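# Transfer processors from black trays to blue tray pockets

## Task

Using the squeeze-bulb vacuum pens to pick them up, carry every processor out of the black trays and seat each in its own pocket of a blue tray, lid side facing up. A processor that is set down with a hard impact or struck hard is not counted and is penalized.

## Robot and tools

ROBOT. Two arms, left_arm and right_arm, each ending in a two-finger parallel gripper. The processors are lifted with squeeze-bulb vacuum pens found in the scene, not grabbed directly by the fingers. Scene frame: origin at table-top height, halfway between the nominal arm bases; +x points out over the table, +z up, and left_arm sits on the +y side. These names do not match image left and right. Calibrated bases: left_arm at (-0.030, +0.455, 0) m, right_arm at (+0.009, -0.450, 0) m, each with only a tiny yaw. A camera stand is fixed behind the arms.

FRAMES. Hand positions, orientations, targets and offsets for an arm all use that arm's own base frame. Rotations turn about the Hand target's position. Fixed cameras and the table use the scene frame.

GRIPPER GEOMETRY. The fingers point along the gripper's +z and close along its x. end_effector_position is the point between the pads; the fingertips extend 9.8 mm past it. The housing starts 39 mm behind that point and measures 117 mm along the closing direction by 68 mm across. A block on a post juts about 13 cm toward the gripper's -y and turns with it.

execute_actions(actions, cameras). actions is a list of actions. Each action is a table of at most 15 rows, and each row is one 1/30 s control step. A table shorter than 15 rows repeats its last row until step 15. Every row holds 18 numbers, each in [-1, 1], covering both arms even if one stays still: left dx, dy, dz, rx, ry, rz, position, force_limit, speed, then the same nine for the right. The six pose numbers are an offset from that arm's Hand target as it stood when the action began, not from the previous row. So sending the same offset again moves the arm further. Scale: 1.0 equals 0.6 m for dx, dy, dz, or 180 degrees; rx, ry, rz form one rotation vector. Six zeros ask nothing new of an arm. The three gripper numbers are absolute commands, not offsets: position +1 fully open (81 mm), about -0.95 pads meet, -1 to grip; force_limit -1 about 28 N up to +1 about 75 N; speed -1 is 12 mm/s up to +1 at 115 mm/s. Always resend a gripper's current three values to leave it unchanged, since 0 is itself a command. A new force_limit or speed on stopped fingers needs a position change of at least 0.01. An empty actions list returns state and images.

move(target, speed, blend, blocking, cameras). target is one 18-number row or a list of up to 15 rows, with the same layout and scale. Every row's pose offsets count from the Hand targets at the move's start, never from the previous row. Each gripper follows a straight path and they all finish together, capped at 10 s. speed is the path's top speed in m/s, 0.002 to 1, default 0.25 (turns up to twice that in rad/s); one value or one per target. blend, in m, rounds corners between listed targets; 0 stops at each. blocking=false returns after about 0.5 s while motion continues. The result adds a move: line such as done, off_target, moving, held or fault, plus limits=paced (pose clipped) or limits=held (steps withheld). Paths do not avoid obstacles or the other arm.

wait(seconds): 0 to 3600; lets the scene run without new commands. stop(): brakes a running move; the fingers continue. zoom_image(camera, region): region [x0, y0, x1, y1] in pixels of that camera's latest image, at most 504 by 504. finished_scene(scene): scene number 1 or 2; ends the scene for good.

CAMERAS: cam_head_left, cam_head_right, cam_high, cam_low, cam_left_wrist, cam_right_wrist, each 896x504. Pass names in cameras, ["all"] or []; an unknown name invalidates the call.

RESULTS. end_effector_position (m) and end_effector_quat_wxyz are in the arm's base frame and may be off by a few cm. Hand target is the last commanded pose after clipping; the next offsets count from it. The gripper often rests short of it; a new execute_actions call, even all zeros, asks for it again. is_grasped reads 1 only when something stopped the fingers before their commanded position; width_mm is the pad gap. Tool commands lists current gripper commands. Joint velocities showing within noise means still. Flange force is the outside force along the gripper's own axes, noisy and including any held weight. Step readings list positions at some steps of action calls. MOTOR HOT warns of overheating.

MOTION LIMITS. Commanded orientation is clipped to 32 degrees from the measured one each step. Joint speeds and tool speed are capped.

WHAT TO AVOID. Do not drop, fling or slam processors or pens, or release something while it moves. Nothing may fall off the table or be left off it. Arms are stiff: aiming even slightly past a firm contact presses hard; approach slowly and aim only just to the surface. A net outside force of 150 N, or contact torque reaching 142 N m (waist, shoulder, elbow) or 35.6 N m (forearm roll, wrist pitch, wrist roll), stops that arm for 10 s. Held weight counts. To end a push, command the target back behind the gripper. Keep the arms apart; a clearance check holds some commands but does not stop closing fingers, and contact between arms can fail the scene. Do not grip the other arm's fingers. Avoid long holds at full stretch or against unreachable poses, which overheat motors and trigger a 30 to 60 s brake stop. Random nudges may shift loose objects, so check with cameras.

Each tool is called after "Emit:" as name(argument=value, ...) on one line, values as JSON.

## Session

Emit:
execute_actions(actions=[])

Scene clock: 0.00 s.
left_arm: end_effector_position=(+0.7217, +0.2347, +0.2694) width_mm=80.9 is_grasped=0 end_effector_quat_wxyz=(+0.113, +0.298, +0.945, +0.075) | right_arm: end_effector_position=(+0.7736, +0.2539, +0.1311) width_mm=81.1 is_grasped=0 end_effector_quat_wxyz=(+0.140, +0.667, +0.729, -0.060)
Joint positions: left_arm=[0.51 0.624 0.677 0.063 -1.359 0.445] | right_arm=[0.578 1.13 1.15 0.302 -1.636 -0.476]
Joint velocities: within noise
Flange force (N): no reading
Hand target: left_arm +0.7217, +0.2347, +0.2694; +0.113, +0.298, +0.945, +0.075 | right_arm +0.7736, +0.2539, +0.1311; +0.140, +0.667, +0.729, -0.060
Tool commands: left_gripper/position=+0.996 left_gripper/force_limit=+1.0 left_gripper/speed=+1.0 right_gripper/position=+1.0 right_gripper/force_limit=+1.0 right_gripper/speed=+1.0

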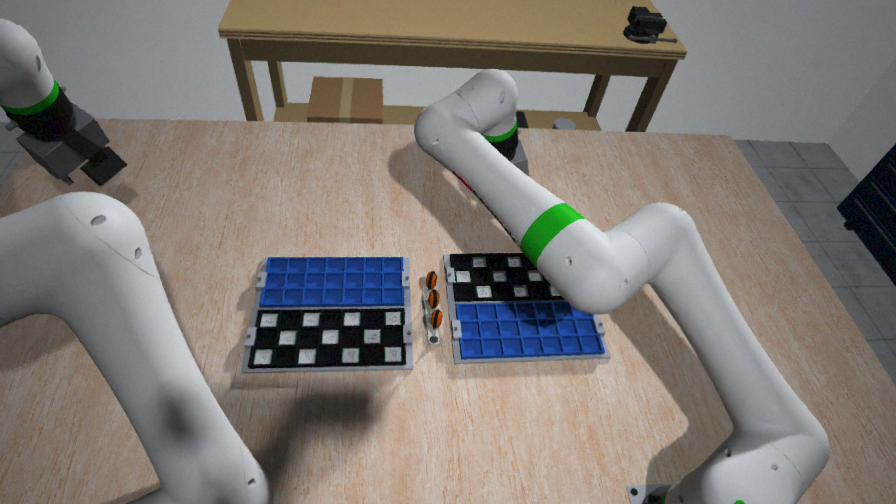

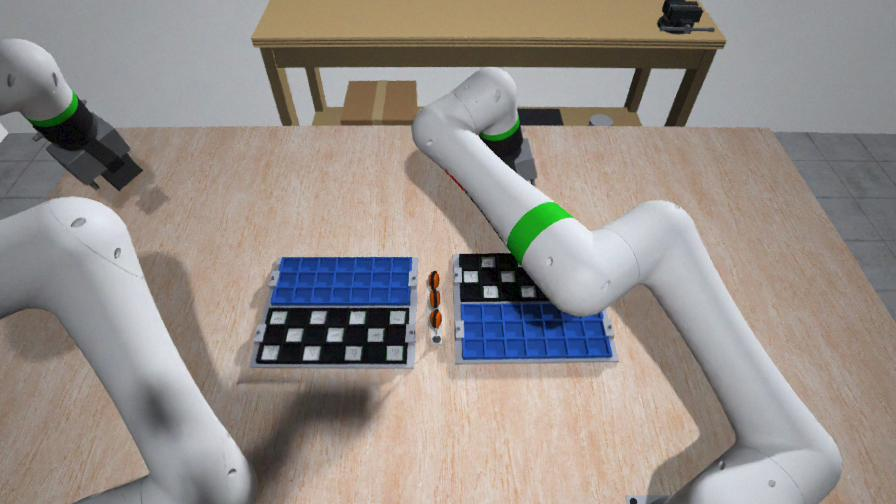

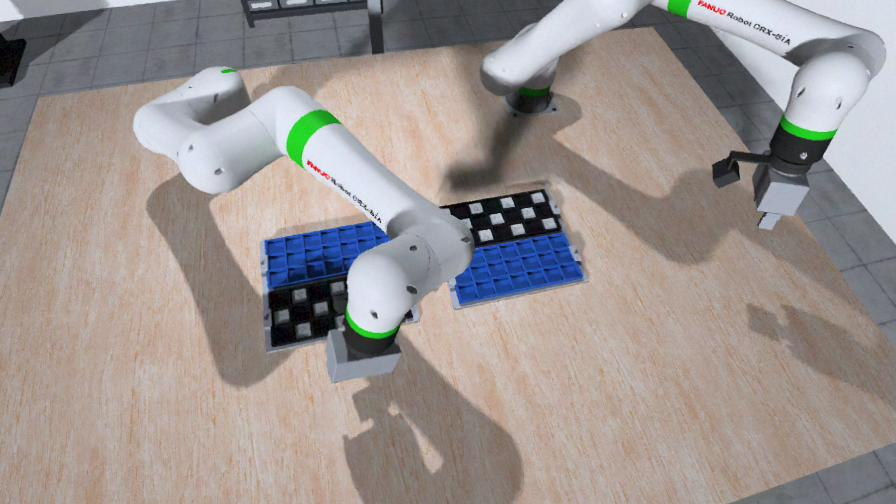

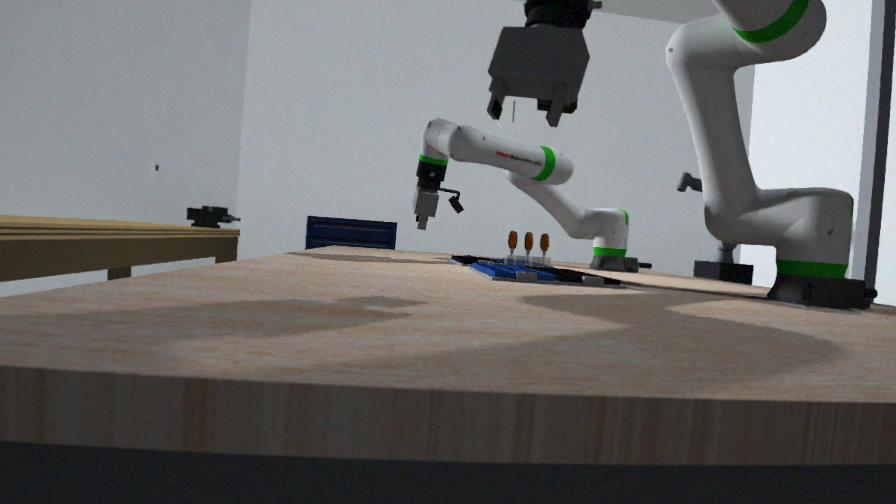

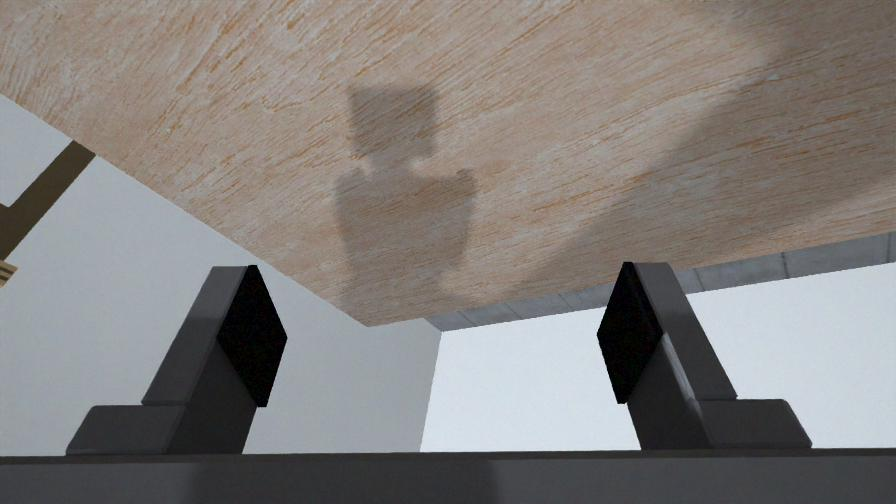

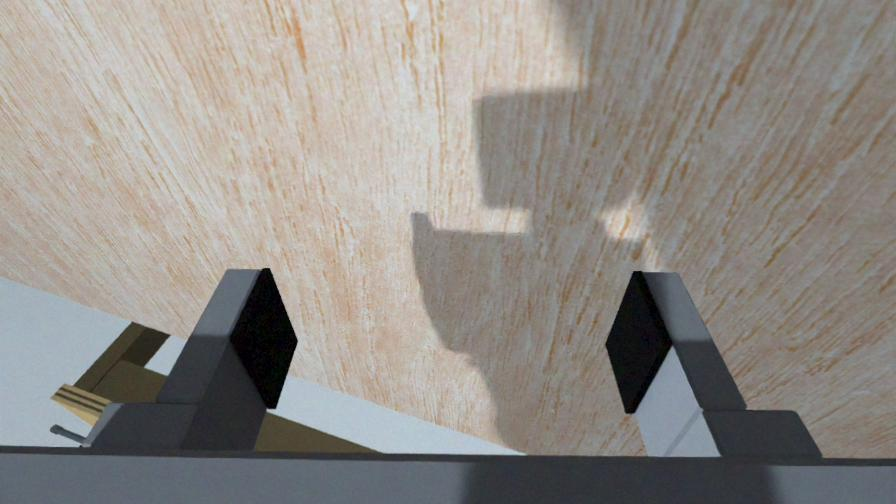

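Emit:
zoom_image(camera="cam_head_left", region=[230, 230, 450, 390])

Emit:
zoom_image(camera="cam_head_right", region=[410, 230, 630, 390])

Emit:
zoom_image(camera="cam_low", region=[430, 200, 650, 320])

Scaled by 2.291 from the camera's image (finer frame: 1280x720).

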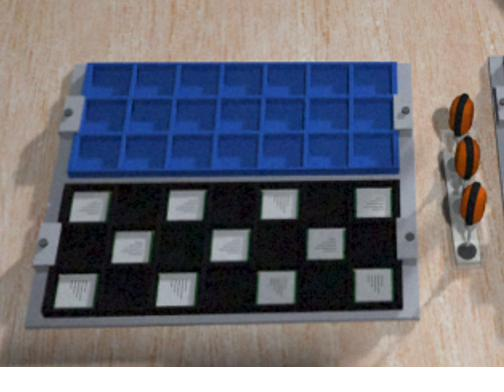

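Scaled by 2.291 from the camera's image (finer frame: 1280x720).

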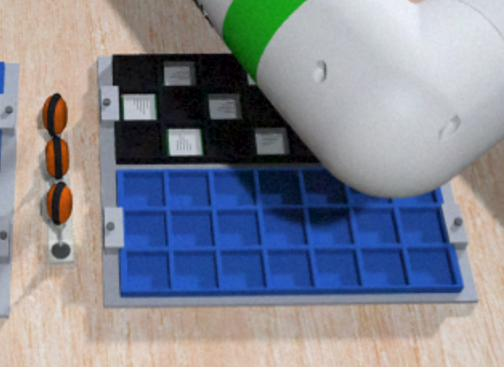

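Scaled by 2.291 from the camera's image (finer frame: 1280x720).

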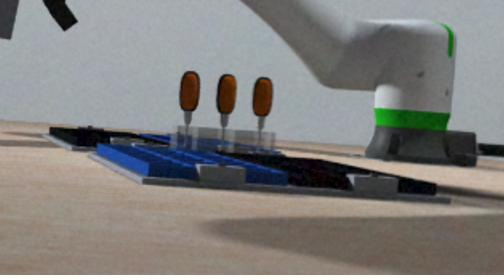

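Emit:
move(target=[[0,0,0.15,0,0,0,1,1,1, 0,0,0.4,0,0,0,1,1,1],[-0.45,-0.14,0.15,0.0179,0.0882,-0.3036,1,1,1,-0.54,-0.67,0.4,0.0904,0.0362,-0.028,1,1,1]], blend=[0.05, 0], speed=0.3, cameras=["all"])

Scene clock: 29.00 s.
left_arm: end_effector_position=(+0.4516, +0.1507, +0.3594) width_mm=81.0 is_grasped=0 end_effector_quat_wxyz=(+0.000, +0.707, +0.707, +0.000) | right_arm: end_effector_position=(+0.4496, -0.1481, +0.3711) width_mm=81.1 is_grasped=0 end_effector_quat_wxyz=(+0.000, +0.707, +0.707, +0.000)
Joint positions: left_arm=[0.598 0.077 0.206 0 -1.7 -0.598] | right_arm=[-0.041 0.075 0.231 -0.001 -1.728 0.041]
Flange force (N): left_arm=[-5.2 -6.6 2.0] | right_arm=[0.5 -3.4 0.9]
Hand target: left_arm +0.4517, +0.1507, +0.3594; +0.000, +0.707, +0.707, +0.000 | right_arm +0.4496, -0.1481, +0.3711; +0.000, +0.707, +0.707, +0.000
Off the commanded pose: left_arm 0.000 m, 0 deg | right_arm 0.000 m, 0 deg.
elbow stopped short (right arm): the move would have taken joint 3 (elbow) straighter than the controller allows.
move: done
cam_left_wrist: T_world_to_cam=[[-0.00683, 0.99995, 0.00783, -0.15655], [0.72997, -0.00037, 0.68348, -0.55395], [0.68345, 0.01039, -0.72992, 0.05081]] pos_world=[0.36857, 0.15581, 0.41693]
cam_right_wrist: T_world_to_cam=[[0.01379, 0.99973, -0.01879, 0.1522], [0.74571, 0.00223, 0.66626, -0.56433], [0.66612, -0.0232, -0.74548, 0.07433]] pos_world=[0.36922, -0.14917, 0.43426]

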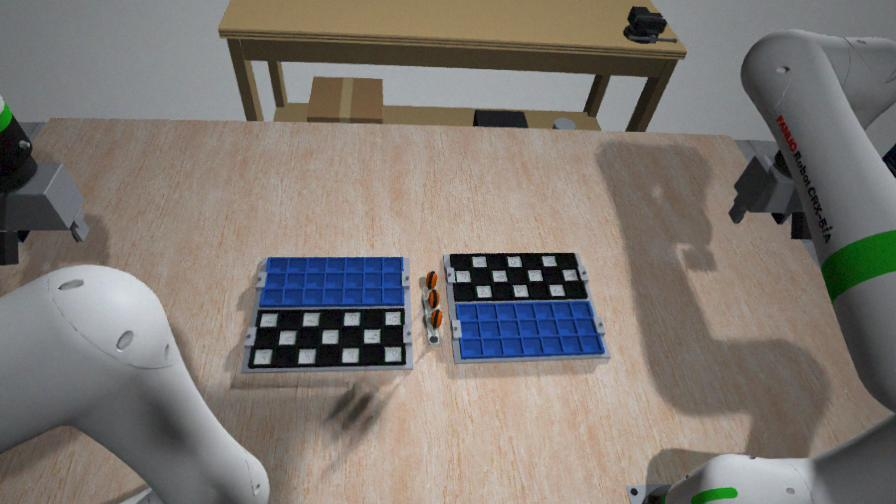

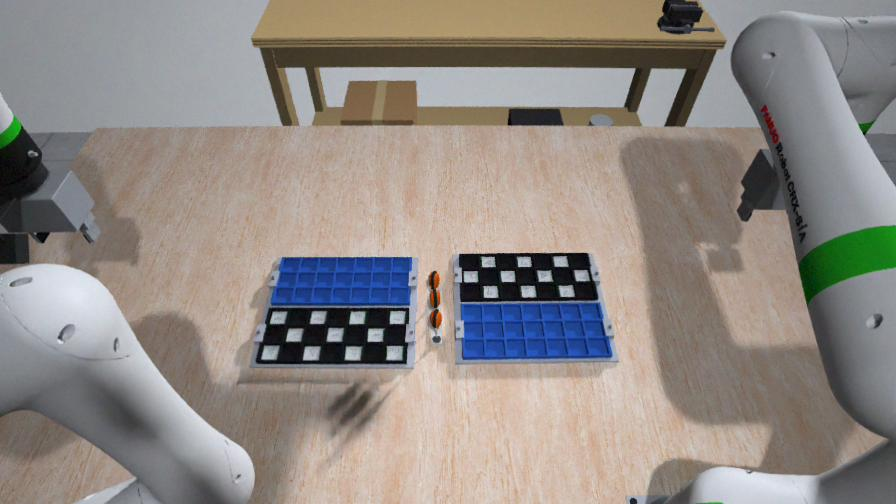

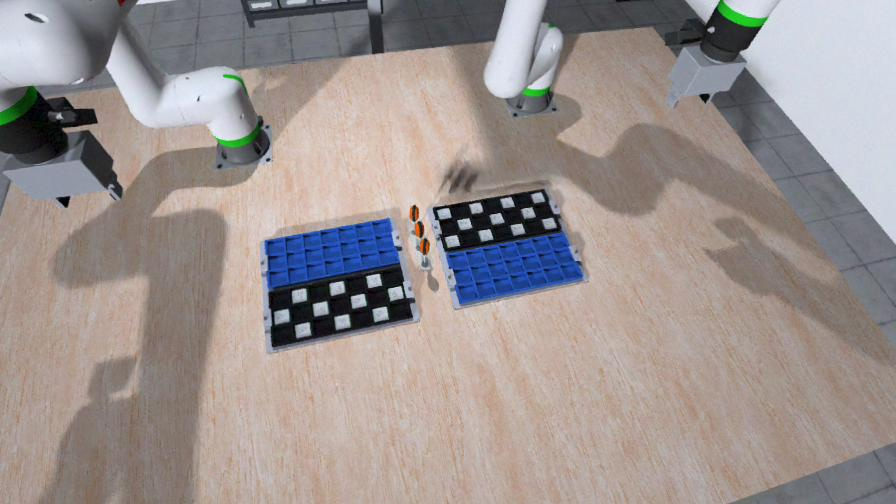

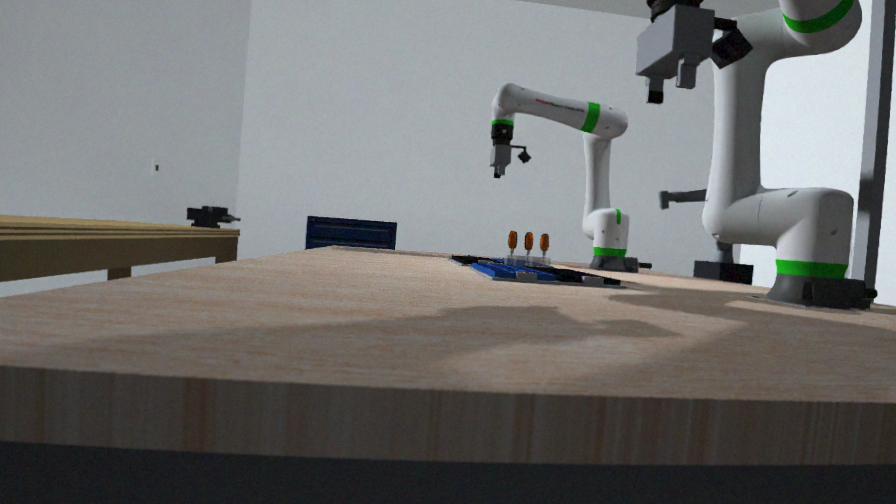

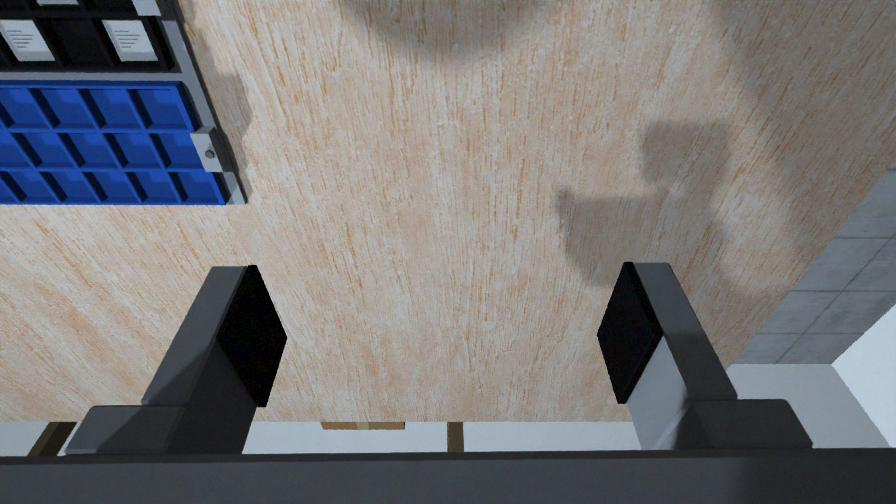

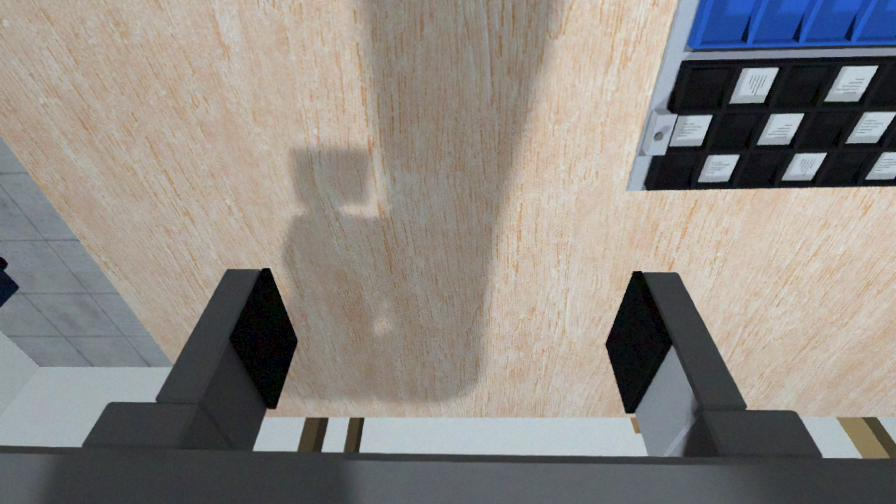

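Emit:
zoom_image(camera="cam_head_left", region=[230, 240, 420, 380])

Emit:
zoom_image(camera="cam_head_right", region=[430, 240, 630, 380])

Emit:
zoom_image(camera="cam_head_right", region=[400, 260, 470, 350])

Emit:
zoom_image(camera="cam_low", region=[470, 220, 590, 290])

Scaled by 2.653 from the camera's image (finer frame: 1280x720).

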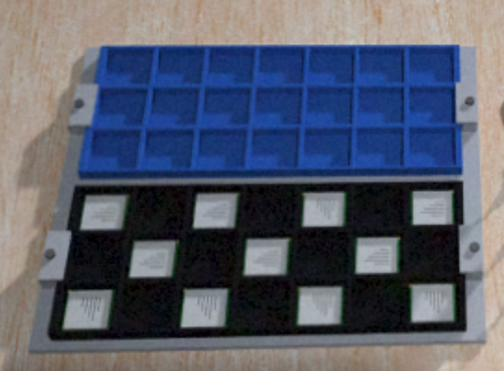

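Scaled by 2.520 from the camera's image (finer frame: 1280x720).

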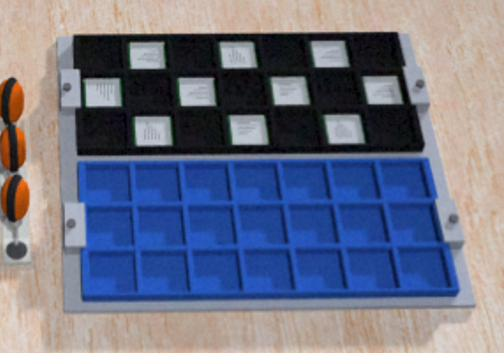

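Scaled by 5.600 from the camera's image (finer frame: 1280x720).

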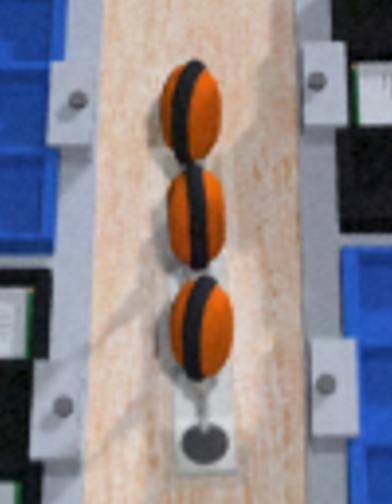

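Scaled by 4.200 from the camera's image (finer frame: 1280x720).

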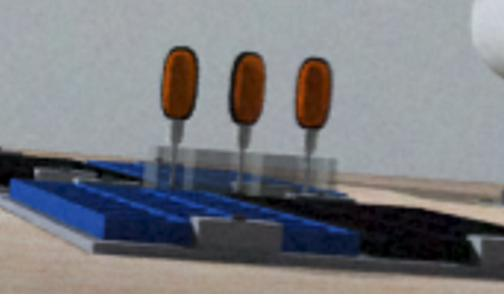

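Emit:
move(target=[[-0.064,-0.95,-0.10,0,0,0,1,1,1, 0,0,0,0,0,0,1,1,1]], speed=0.35)

Emit:
move(target=[[0,-0.1047,-0.0333,0,0,0,1,1,1, 0,0,0,0,0,0,1,1,1]], speed=0.35, cameras=["cam_left_wrist","cam_head_right","cam_high"])

Scene clock: 87.53 s.
left_arm: end_effector_position=(+0.4133, -0.4193, +0.2994) width_mm=81.0 is_grasped=0 end_effector_quat_wxyz=(+0.000, +0.707, +0.707, +0.000) | right_arm: end_effector_position=(+0.4496, -0.1481, +0.3711) width_mm=81.1 is_grasped=0 end_effector_quat_wxyz=(+0.000, +0.707, +0.707, +0.000)
Joint positions: left_arm=[-0.57 0.361 0.408 0 -1.618 0.571] | right_arm=[-0.041 0.075 0.231 -0.001 -1.728 0.041]
Flange force (N): left_arm=[5.6 -8.6 0.8] | right_arm=[0.6 -3.8 1.1]
Hand target: left_arm +0.4133, -0.4193, +0.2994; +0.000, +0.707, +0.707, +0.000 | right_arm +0.4496, -0.1481, +0.3711; +0.000, +0.707, +0.707, +0.000
Off the commanded pose: left_arm 0.000 m, 0 deg | right_arm 0.000 m, 0 deg.
move: done

Scene clock: 88.30 s.
left_arm: end_effector_position=(+0.4133, -0.4821, +0.2794) width_mm=81.0 is_grasped=0 end_effector_quat_wxyz=(+0.000, +0.707, +0.707, +0.000) | right_arm: end_effector_position=(+0.4496, -0.1481, +0.3711) width_mm=81.1 is_grasped=0 end_effector_quat_wxyz=(+0.000, +0.707, +0.707, +0.000)
Joint positions: left_arm=[-0.656 0.488 0.539 0 -1.622 0.657] | right_arm=[-0.041 0.075 0.231 -0.001 -1.728 0.041]
Flange force (N): left_arm=[10.4 -11.2 1.7] | right_arm=[0.8 -3.8 1.3]
Hand target: left_arm +0.4133, -0.4821, +0.2794; +0.000, +0.707, +0.707, +0.000 | right_arm +0.4496, -0.1481, +0.3711; +0.000, +0.707, +0.707, +0.000
Off the commanded pose: left_arm 0.000 m, 0 deg | right_arm 0.000 m, 0 deg.
move: done
cam_left_wrist: T_world_to_cam=[[-0.00683, 0.99995, 0.00783, 0.47658], [0.72977, -0.00037, 0.68369, -0.47155], [0.68366, 0.01039, -0.72973, 0.02503]] pos_world=[0.33027, -0.47699, 0.33693]
Images, in order (width x height): cam_head_right 896x504, cam_high 896x504, cam_left_wrist 896x504.

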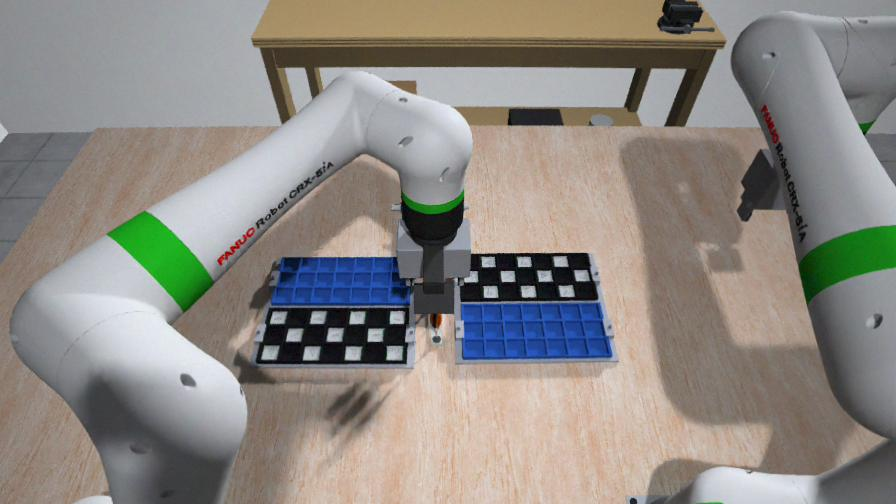

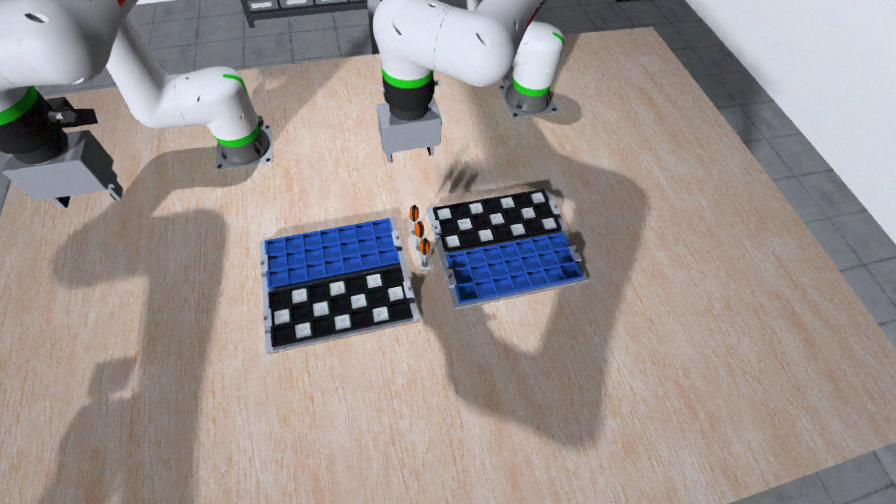

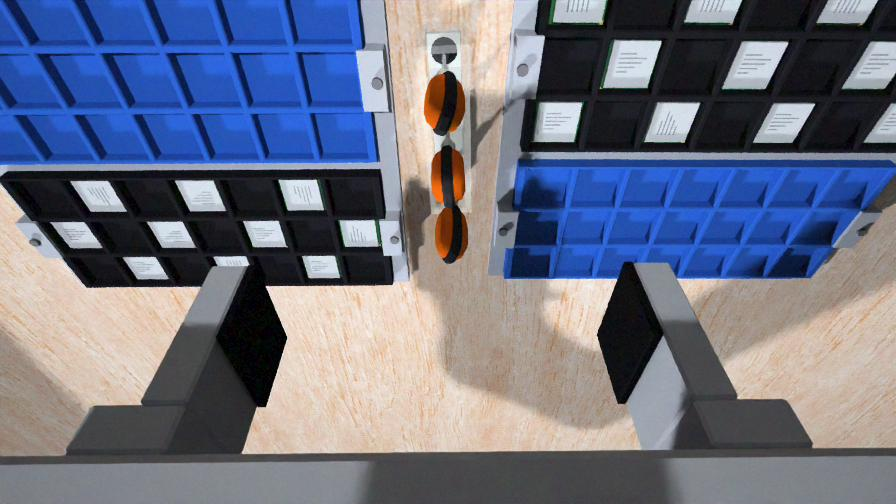

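Emit:
move(target=[[0,0,-0.15,0,0,0,1,1,1, 0,0,0,0,0,0,1,1,1]], speed=0.25, cameras=["cam_left_wrist","cam_low","cam_high"])

Scene clock: 104.03 s.
left_arm: end_effector_position=(+0.4132, -0.4822, +0.1894) width_mm=81.0 is_grasped=0 end_effector_quat_wxyz=(+0.000, +0.707, +0.707, +0.000) | right_arm: end_effector_position=(+0.4496, -0.1481, +0.3711) width_mm=81.1 is_grasped=0 end_effector_quat_wxyz=(+0.000, +0.707, +0.707, +0.000)
Joint positions: left_arm=[-0.656 0.5 0.347 0 -1.418 0.657] | right_arm=[-0.041 0.075 0.231 -0.001 -1.728 0.041]
Flange force (N): left_arm=[8.3 -8.6 -0.9] | right_arm=[1.1 -4.2 1.5]
Hand target: left_arm +0.4133, -0.4821, +0.1894; +0.000, +0.707, +0.707, +0.000 | right_arm +0.4496, -0.1481, +0.3711; +0.000, +0.707, +0.707, +0.000
Off the commanded pose: left_arm 0.000 m, 0 deg | right_arm 0.000 m, 0 deg.
move: done
cam_left_wrist: T_world_to_cam=[[-0.00683, 0.99995, 0.00783, 0.47729], [0.72977, -0.00037, 0.68369, -0.41002], [0.68366, 0.01039, -0.72973, -0.04065]] pos_world=[0.33027, -0.47699, 0.24693]
Images, in order (width x height): cam_high 896x504, cam_low 896x504, cam_left_wrist 896x504.

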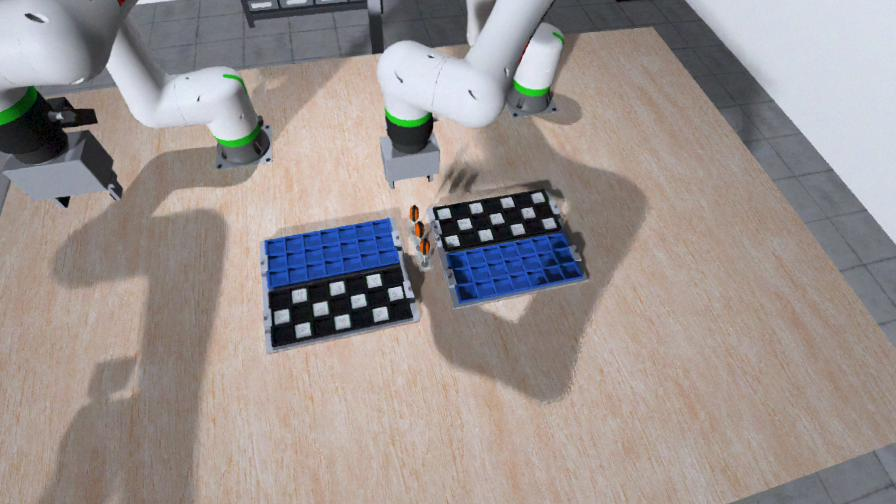

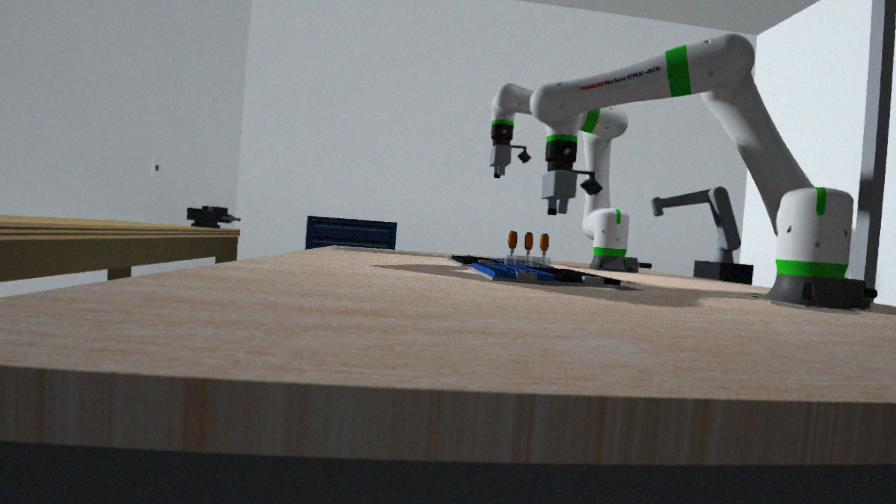

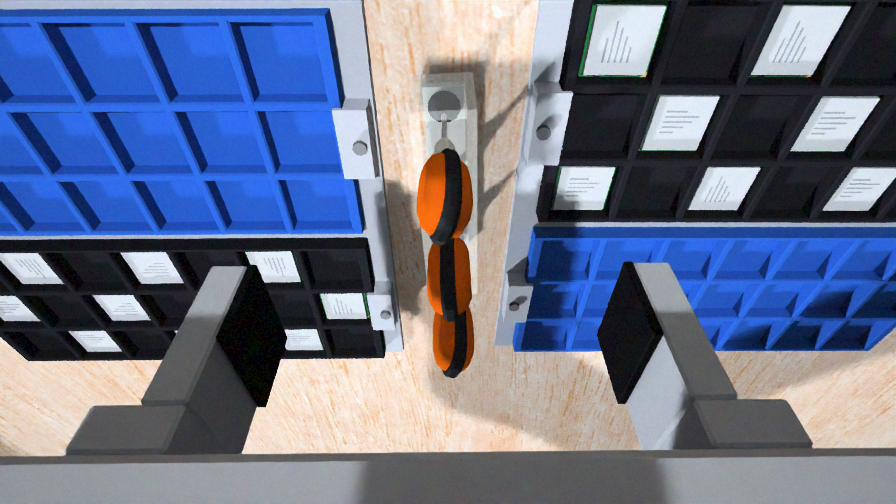

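Emit:
move(target=[[0.05,0,-0.0667,0,0,0,1,1,1, 0,0,0,0,0,0,1,1,1]], speed=0.25, cameras=["cam_left_wrist","cam_head_right"])

Scene clock: 112.77 s.
left_arm: end_effector_position=(+0.4433, -0.4821, +0.1494) width_mm=81.0 is_grasped=0 end_effector_quat_wxyz=(+0.000, +0.707, +0.707, +0.000) | right_arm: end_effector_position=(+0.4496, -0.1481, +0.3711) width_mm=81.1 is_grasped=0 end_effector_quat_wxyz=(+0.000, +0.707, +0.707, +0.000)
Joint positions: left_arm=[-0.628 0.571 0.358 0 -1.358 0.628] | right_arm=[-0.041 0.075 0.231 -0.001 -1.728 0.041]
Flange force (N): left_arm=[7.6 -9.8 -2.9] | right_arm=[1.1 -4.1 1.7]
Hand target: left_arm +0.4433, -0.4821, +0.1494; +0.000, +0.707, +0.707, +0.000 | right_arm +0.4496, -0.1481, +0.3711; +0.000, +0.707, +0.707, +0.000
Off the commanded pose: left_arm 0.000 m, 0 deg | right_arm 0.000 m, 0 deg.
move: done
cam_left_wrist: T_world_to_cam=[[-0.00676, 0.99995, 0.0079, 0.47777], [0.72973, -0.00047, 0.68374, -0.40461], [0.68371, 0.01039, -0.72968, -0.09037]] pos_world=[0.36027, -0.47699, 0.20693]
Images, in order (width x height): cam_head_right 896x504, cam_left_wrist 896x504.

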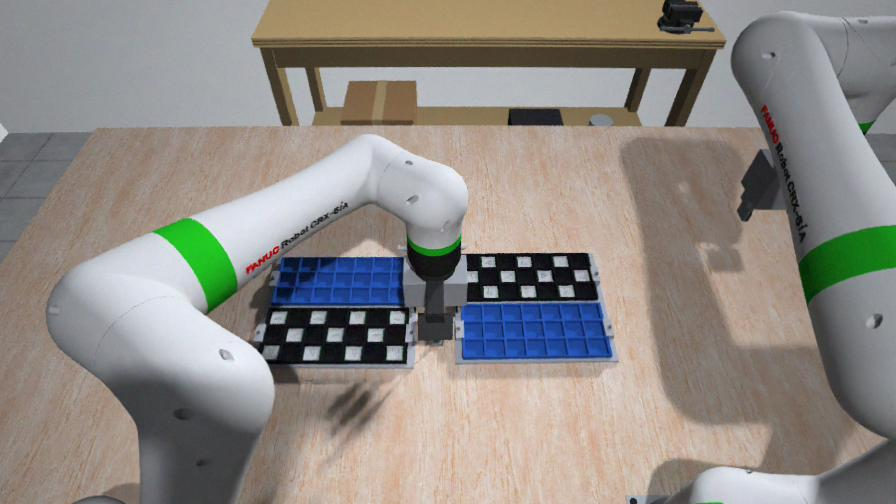

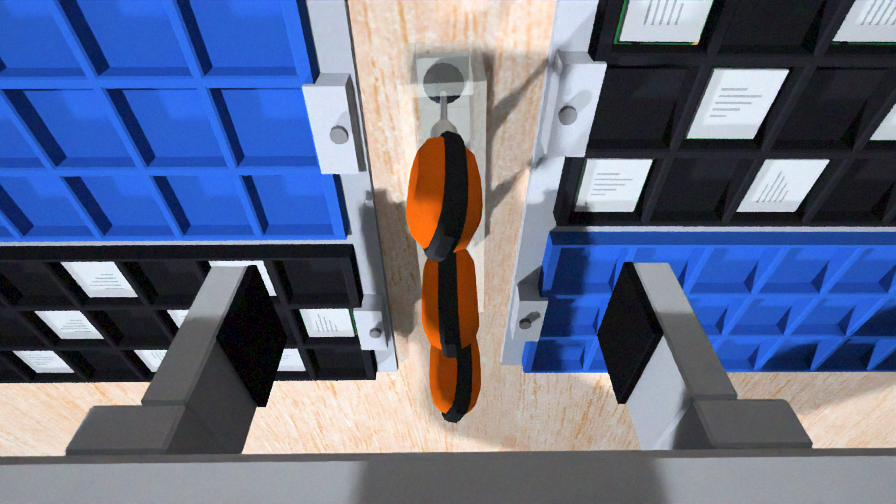

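Emit:
move(target=[[0,0,-0.0823,0,0,0,1,1,1, 0,0,0,0,0,0,1,1,1]], speed=0.12, cameras=["cam_left_wrist","cam_low"])

Scene clock: 129.00 s.
left_arm: end_effector_position=(+0.4433, -0.4821, +0.1000) width_mm=81.0 is_grasped=0 end_effector_quat_wxyz=(+0.000, +0.707, +0.707, +0.000) | right_arm: end_effector_position=(+0.4496, -0.1481, +0.3711) width_mm=81.1 is_grasped=0 end_effector_quat_wxyz=(+0.000, +0.707, +0.707, +0.000)
Joint positions: left_arm=[-0.628 0.604 0.29 0 -1.257 0.628] | right_arm=[-0.041 0.075 0.231 -0.001 -1.728 0.041]
Flange force (N): left_arm=[7.7 -10.0 -3.9] | right_arm=[1.1 -4.0 1.8]
Hand target: left_arm +0.4433, -0.4821, +0.1000; +0.000, +0.707, +0.707, +0.000 | right_arm +0.4496, -0.1481, +0.3711; +0.000, +0.707, +0.707, +0.000
Off the commanded pose: left_arm 0.000 m, 0 deg | right_arm 0.000 m, 0 deg.
move: done
cam_left_wrist: T_world_to_cam=[[-0.00683, 0.99994, 0.00797, 0.47817], [0.72973, -0.00047, 0.68374, -0.37083], [0.68371, 0.01049, -0.72968, -0.12637]] pos_world=[0.36027, -0.47699, 0.15753]
Images, in order (width x height): cam_low 896x504, cam_left_wrist 896x504.

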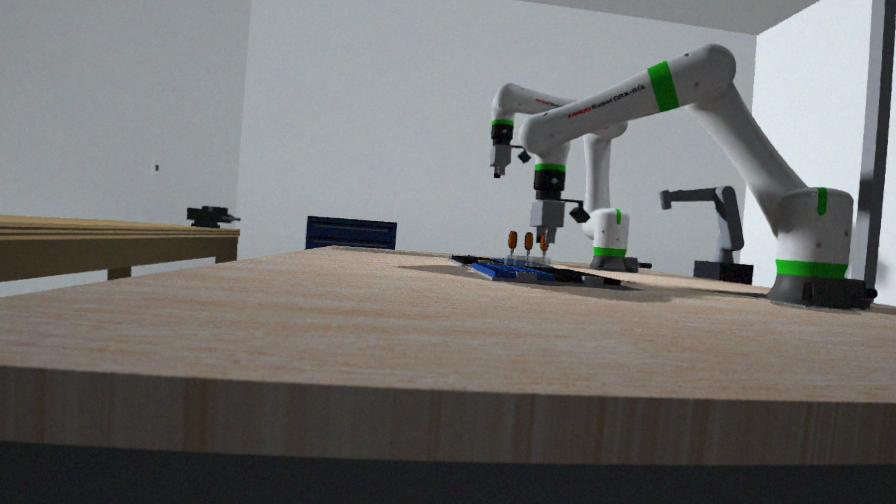

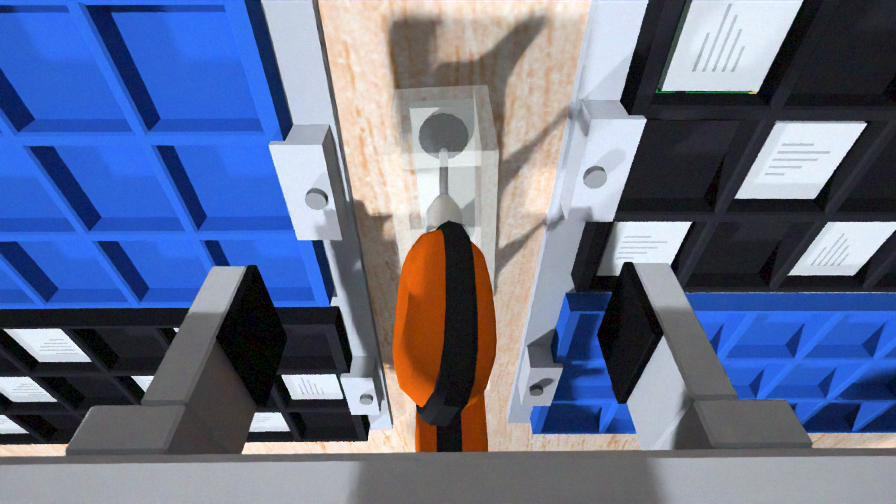

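Emit:
move(target=[[0,0,0,0,0,0,-1,-1,-0.3, 0,0,0,0,0,0,1,1,1]], cameras=["cam_left_wrist"])

Emit:
wait(seconds=1, cameras=["cam_left_wrist"])

Scene clock: 138.67 s.
left_arm: end_effector_position=(+0.4433, -0.4821, +0.1000) width_mm=13.3 is_grasped=1 end_effector_quat_wxyz=(+0.000, +0.707, +0.707, +0.000) | right_arm: end_effector_position=(+0.4496, -0.1481, +0.3711) width_mm=81.1 is_grasped=0 end_effector_quat_wxyz=(+0.000, +0.707, +0.707, +0.000)
Joint positions: left_arm=[-0.628 0.604 0.29 0 -1.257 0.628] | right_arm=[-0.041 0.075 0.231 -0.001 -1.728 0.041]
Flange force (N): left_arm=[6.8 -9.2 -4.2] | right_arm=[1.4 -4.0 1.4]
Hand target: left_arm +0.4433, -0.4821, +0.1000; +0.000, +0.707, +0.707, +0.000 | right_arm +0.4496, -0.1481, +0.3711; +0.000, +0.707, +0.707, +0.000
Off the commanded pose: left_arm 0.000 m, 0 deg | right_arm 0.000 m, 0 deg.
move: done
cam_left_wrist: T_world_to_cam=[[-0.00683, 0.99995, 0.00783, 0.47819], [0.72977, -0.00037, 0.68369, -0.37079], [0.68366, 0.01039, -0.72973, -0.12639]] pos_world=[0.36027, -0.47699, 0.15753]

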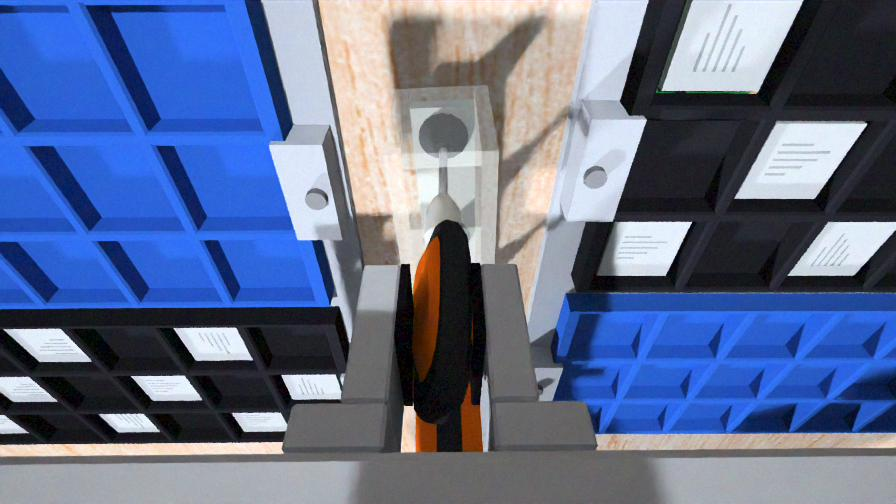

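Scene clock: 139.67 s.
left_arm: end_effector_position=(+0.4433, -0.4821, +0.1000) width_mm=13.3 is_grasped=1 end_effector_quat_wxyz=(+0.000, +0.707, +0.707, +0.000) | right_arm: end_effector_position=(+0.4496, -0.1481, +0.3711) width_mm=81.1 is_grasped=0 end_effector_quat_wxyz=(+0.000, +0.707, +0.707, +0.000)
Joint positions: left_arm=[-0.628 0.604 0.29 0 -1.257 0.628] | right_arm=[-0.041 0.075 0.231 -0.001 -1.728 0.041]
Flange force (N): left_arm=[7.3 -8.6 -4.0] | right_arm=[1.0 -4.3 1.7]
Hand target: left_arm +0.4433, -0.4821, +0.1000; +0.000, +0.707, +0.707, +0.000 | right_arm +0.4496, -0.1481, +0.3711; +0.000, +0.707, +0.707, +0.000
Tool commands: left_gripper/position=-1.0 left_gripper/force_limit=-1.0 left_gripper/speed=-0.3 right_gripper/position=+1.0 right_gripper/force_limit=+1.0 right_gripper/speed=+1.0
Off the commanded pose: left_arm 0.000 m, 0 deg | right_arm 0.000 m, 0 deg.
wait: 1.00 s; at rest by 0.17 s
cam_left_wrist: T_world_to_cam=[[-0.00683, 0.99995, 0.00783, 0.47819], [0.72977, -0.00037, 0.68369, -0.37079], [0.68366, 0.01039, -0.72973, -0.12639]] pos_world=[0.36027, -0.47699, 0.15753]

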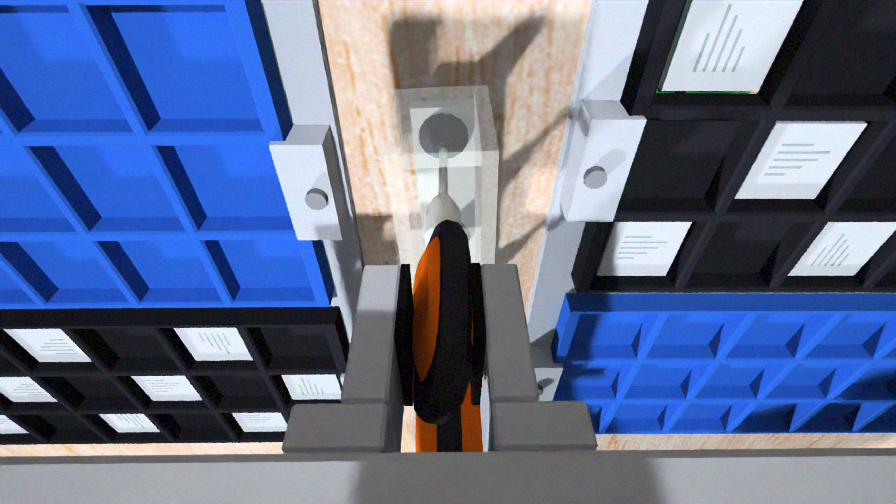

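Emit:
move(target=[[0,0,0,0,0,0,-0.98,1,-0.3, 0,0,0,0,0,0,1,1,1]], cameras=["cam_left_wrist"])

Emit:
move(target=[[0,0,0,0,0,0,-1,-1,-0.3, 0,0,0,0,0,0,1,1,1]], cameras=["cam_left_wrist"])

Scene clock: 144.17 s.
left_arm: end_effector_position=(+0.4433, -0.4821, +0.1000) width_mm=8.2 is_grasped=1 end_effector_quat_wxyz=(+0.000, +0.707, +0.707, +0.000) | right_arm: end_effector_position=(+0.4496, -0.1481, +0.3711) width_mm=81.1 is_grasped=0 end_effector_quat_wxyz=(+0.000, +0.707, +0.707, +0.000)
Joint positions: left_arm=[-0.628 0.604 0.29 0 -1.257 0.628] | right_arm=[-0.041 0.075 0.231 -0.001 -1.728 0.041]
Flange force (N): left_arm=[6.2 -8.4 -4.3] | right_arm=[0.7 -4.2 1.4]
Hand target: left_arm +0.4433, -0.4821, +0.1000; +0.000, +0.707, +0.707, +0.000 | right_arm +0.4496, -0.1481, +0.3711; +0.000, +0.707, +0.707, +0.000
Off the commanded pose: left_arm 0.000 m, 0 deg | right_arm 0.000 m, 0 deg.
move: done
cam_left_wrist: T_world_to_cam=[[-0.00683, 0.99995, 0.00783, 0.47819], [0.72977, -0.00037, 0.68369, -0.37079], [0.68366, 0.01039, -0.72973, -0.12639]] pos_world=[0.36027, -0.47699, 0.15753]

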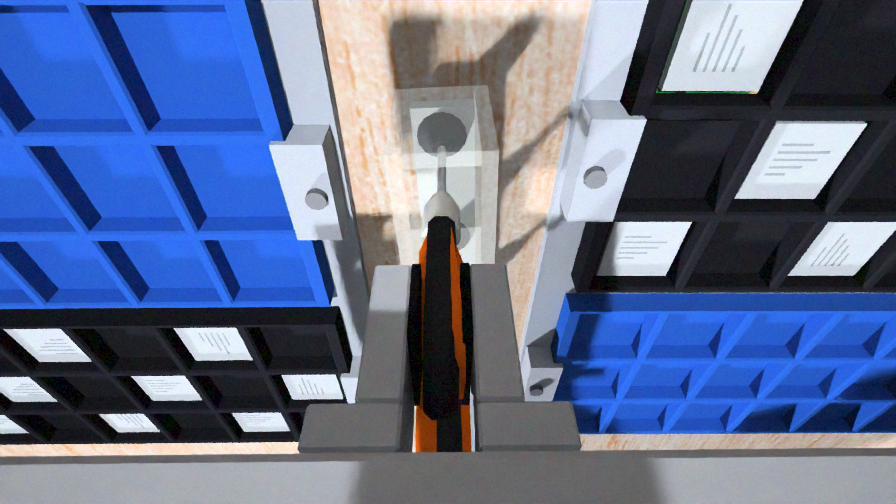

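Scene clock: 144.67 s.
left_arm: end_effector_position=(+0.4433, -0.4821, +0.1000) width_mm=9.3 is_grasped=1 end_effector_quat_wxyz=(+0.000, +0.707, +0.707, +0.000) | right_arm: end_effector_position=(+0.4496, -0.1481, +0.3711) width_mm=81.1 is_grasped=0 end_effector_quat_wxyz=(+0.000, +0.707, +0.707, +0.000)
Joint positions: left_arm=[-0.628 0.604 0.29 0 -1.257 0.628] | right_arm=[-0.041 0.075 0.231 -0.001 -1.728 0.041]
Flange force (N): left_arm=[7.2 -9.0 -4.5] | right_arm=[1.2 -4.4 1.7]
Hand target: left_arm +0.4433, -0.4821, +0.1000; +0.000, +0.707, +0.707, +0.000 | right_arm +0.4496, -0.1481, +0.3711; +0.000, +0.707, +0.707, +0.000
Off the commanded pose: left_arm 0.000 m, 0 deg | right_arm 0.000 m, 0 deg.
move: done
cam_left_wrist: T_world_to_cam=[[-0.00683, 0.99995, 0.00783, 0.47819], [0.72977, -0.00037, 0.68369, -0.37079], [0.68366, 0.01039, -0.72973, -0.12639]] pos_world=[0.36027, -0.47699, 0.15753]

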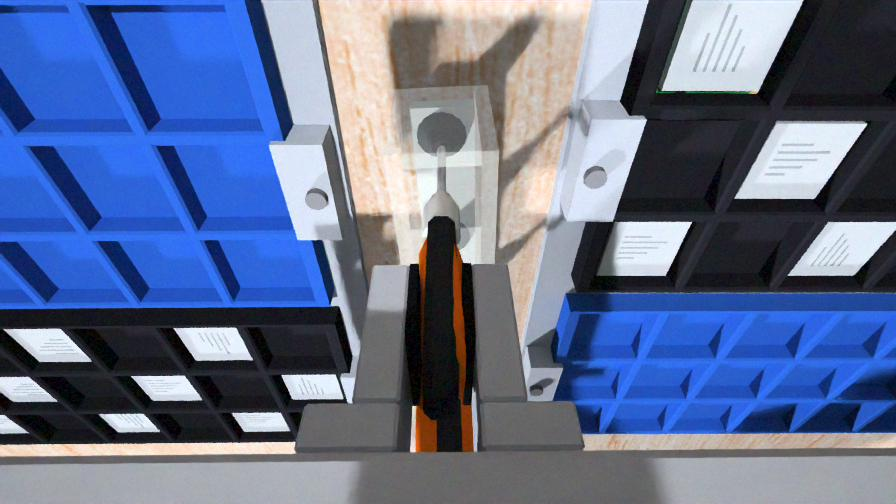

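Emit:
move(target=[[0,0,0,0,0,0,-0.55,-1,-0.3, 0,0,0,0,0,0,1,1,1]], cameras=["cam_left_wrist"])

Scene clock: 151.50 s.
left_arm: end_effector_position=(+0.4433, -0.4821, +0.1000) width_mm=16.7 is_grasped=0 end_effector_quat_wxyz=(+0.000, +0.707, +0.707, +0.000) | right_arm: end_effector_position=(+0.4496, -0.1481, +0.3711) width_mm=81.1 is_grasped=0 end_effector_quat_wxyz=(+0.000, +0.707, +0.707, +0.000)
Joint positions: left_arm=[-0.628 0.604 0.29 0 -1.257 0.628] | right_arm=[-0.041 0.075 0.231 -0.001 -1.728 0.041]
Flange force (N): left_arm=[6.8 -8.9 -4.0] | right_arm=[1.0 -4.7 1.7]
Hand target: left_arm +0.4433, -0.4821, +0.1000; +0.000, +0.707, +0.707, +0.000 | right_arm +0.4496, -0.1481, +0.3711; +0.000, +0.707, +0.707, +0.000
Off the commanded pose: left_arm 0.000 m, 0 deg | right_arm 0.000 m, 0 deg.
move: done
cam_left_wrist: T_world_to_cam=[[-0.00683, 0.99995, 0.00783, 0.47819], [0.72977, -0.00037, 0.68369, -0.37079], [0.68366, 0.01039, -0.72973, -0.12639]] pos_world=[0.36027, -0.47699, 0.15753]

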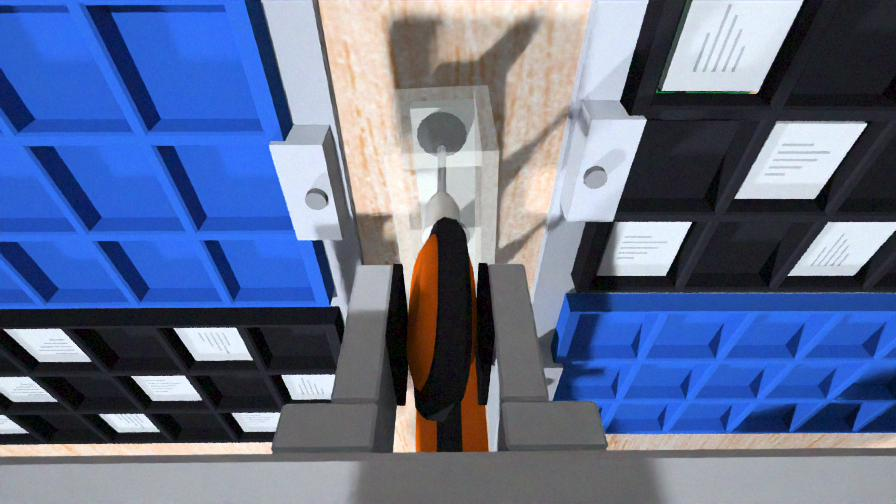

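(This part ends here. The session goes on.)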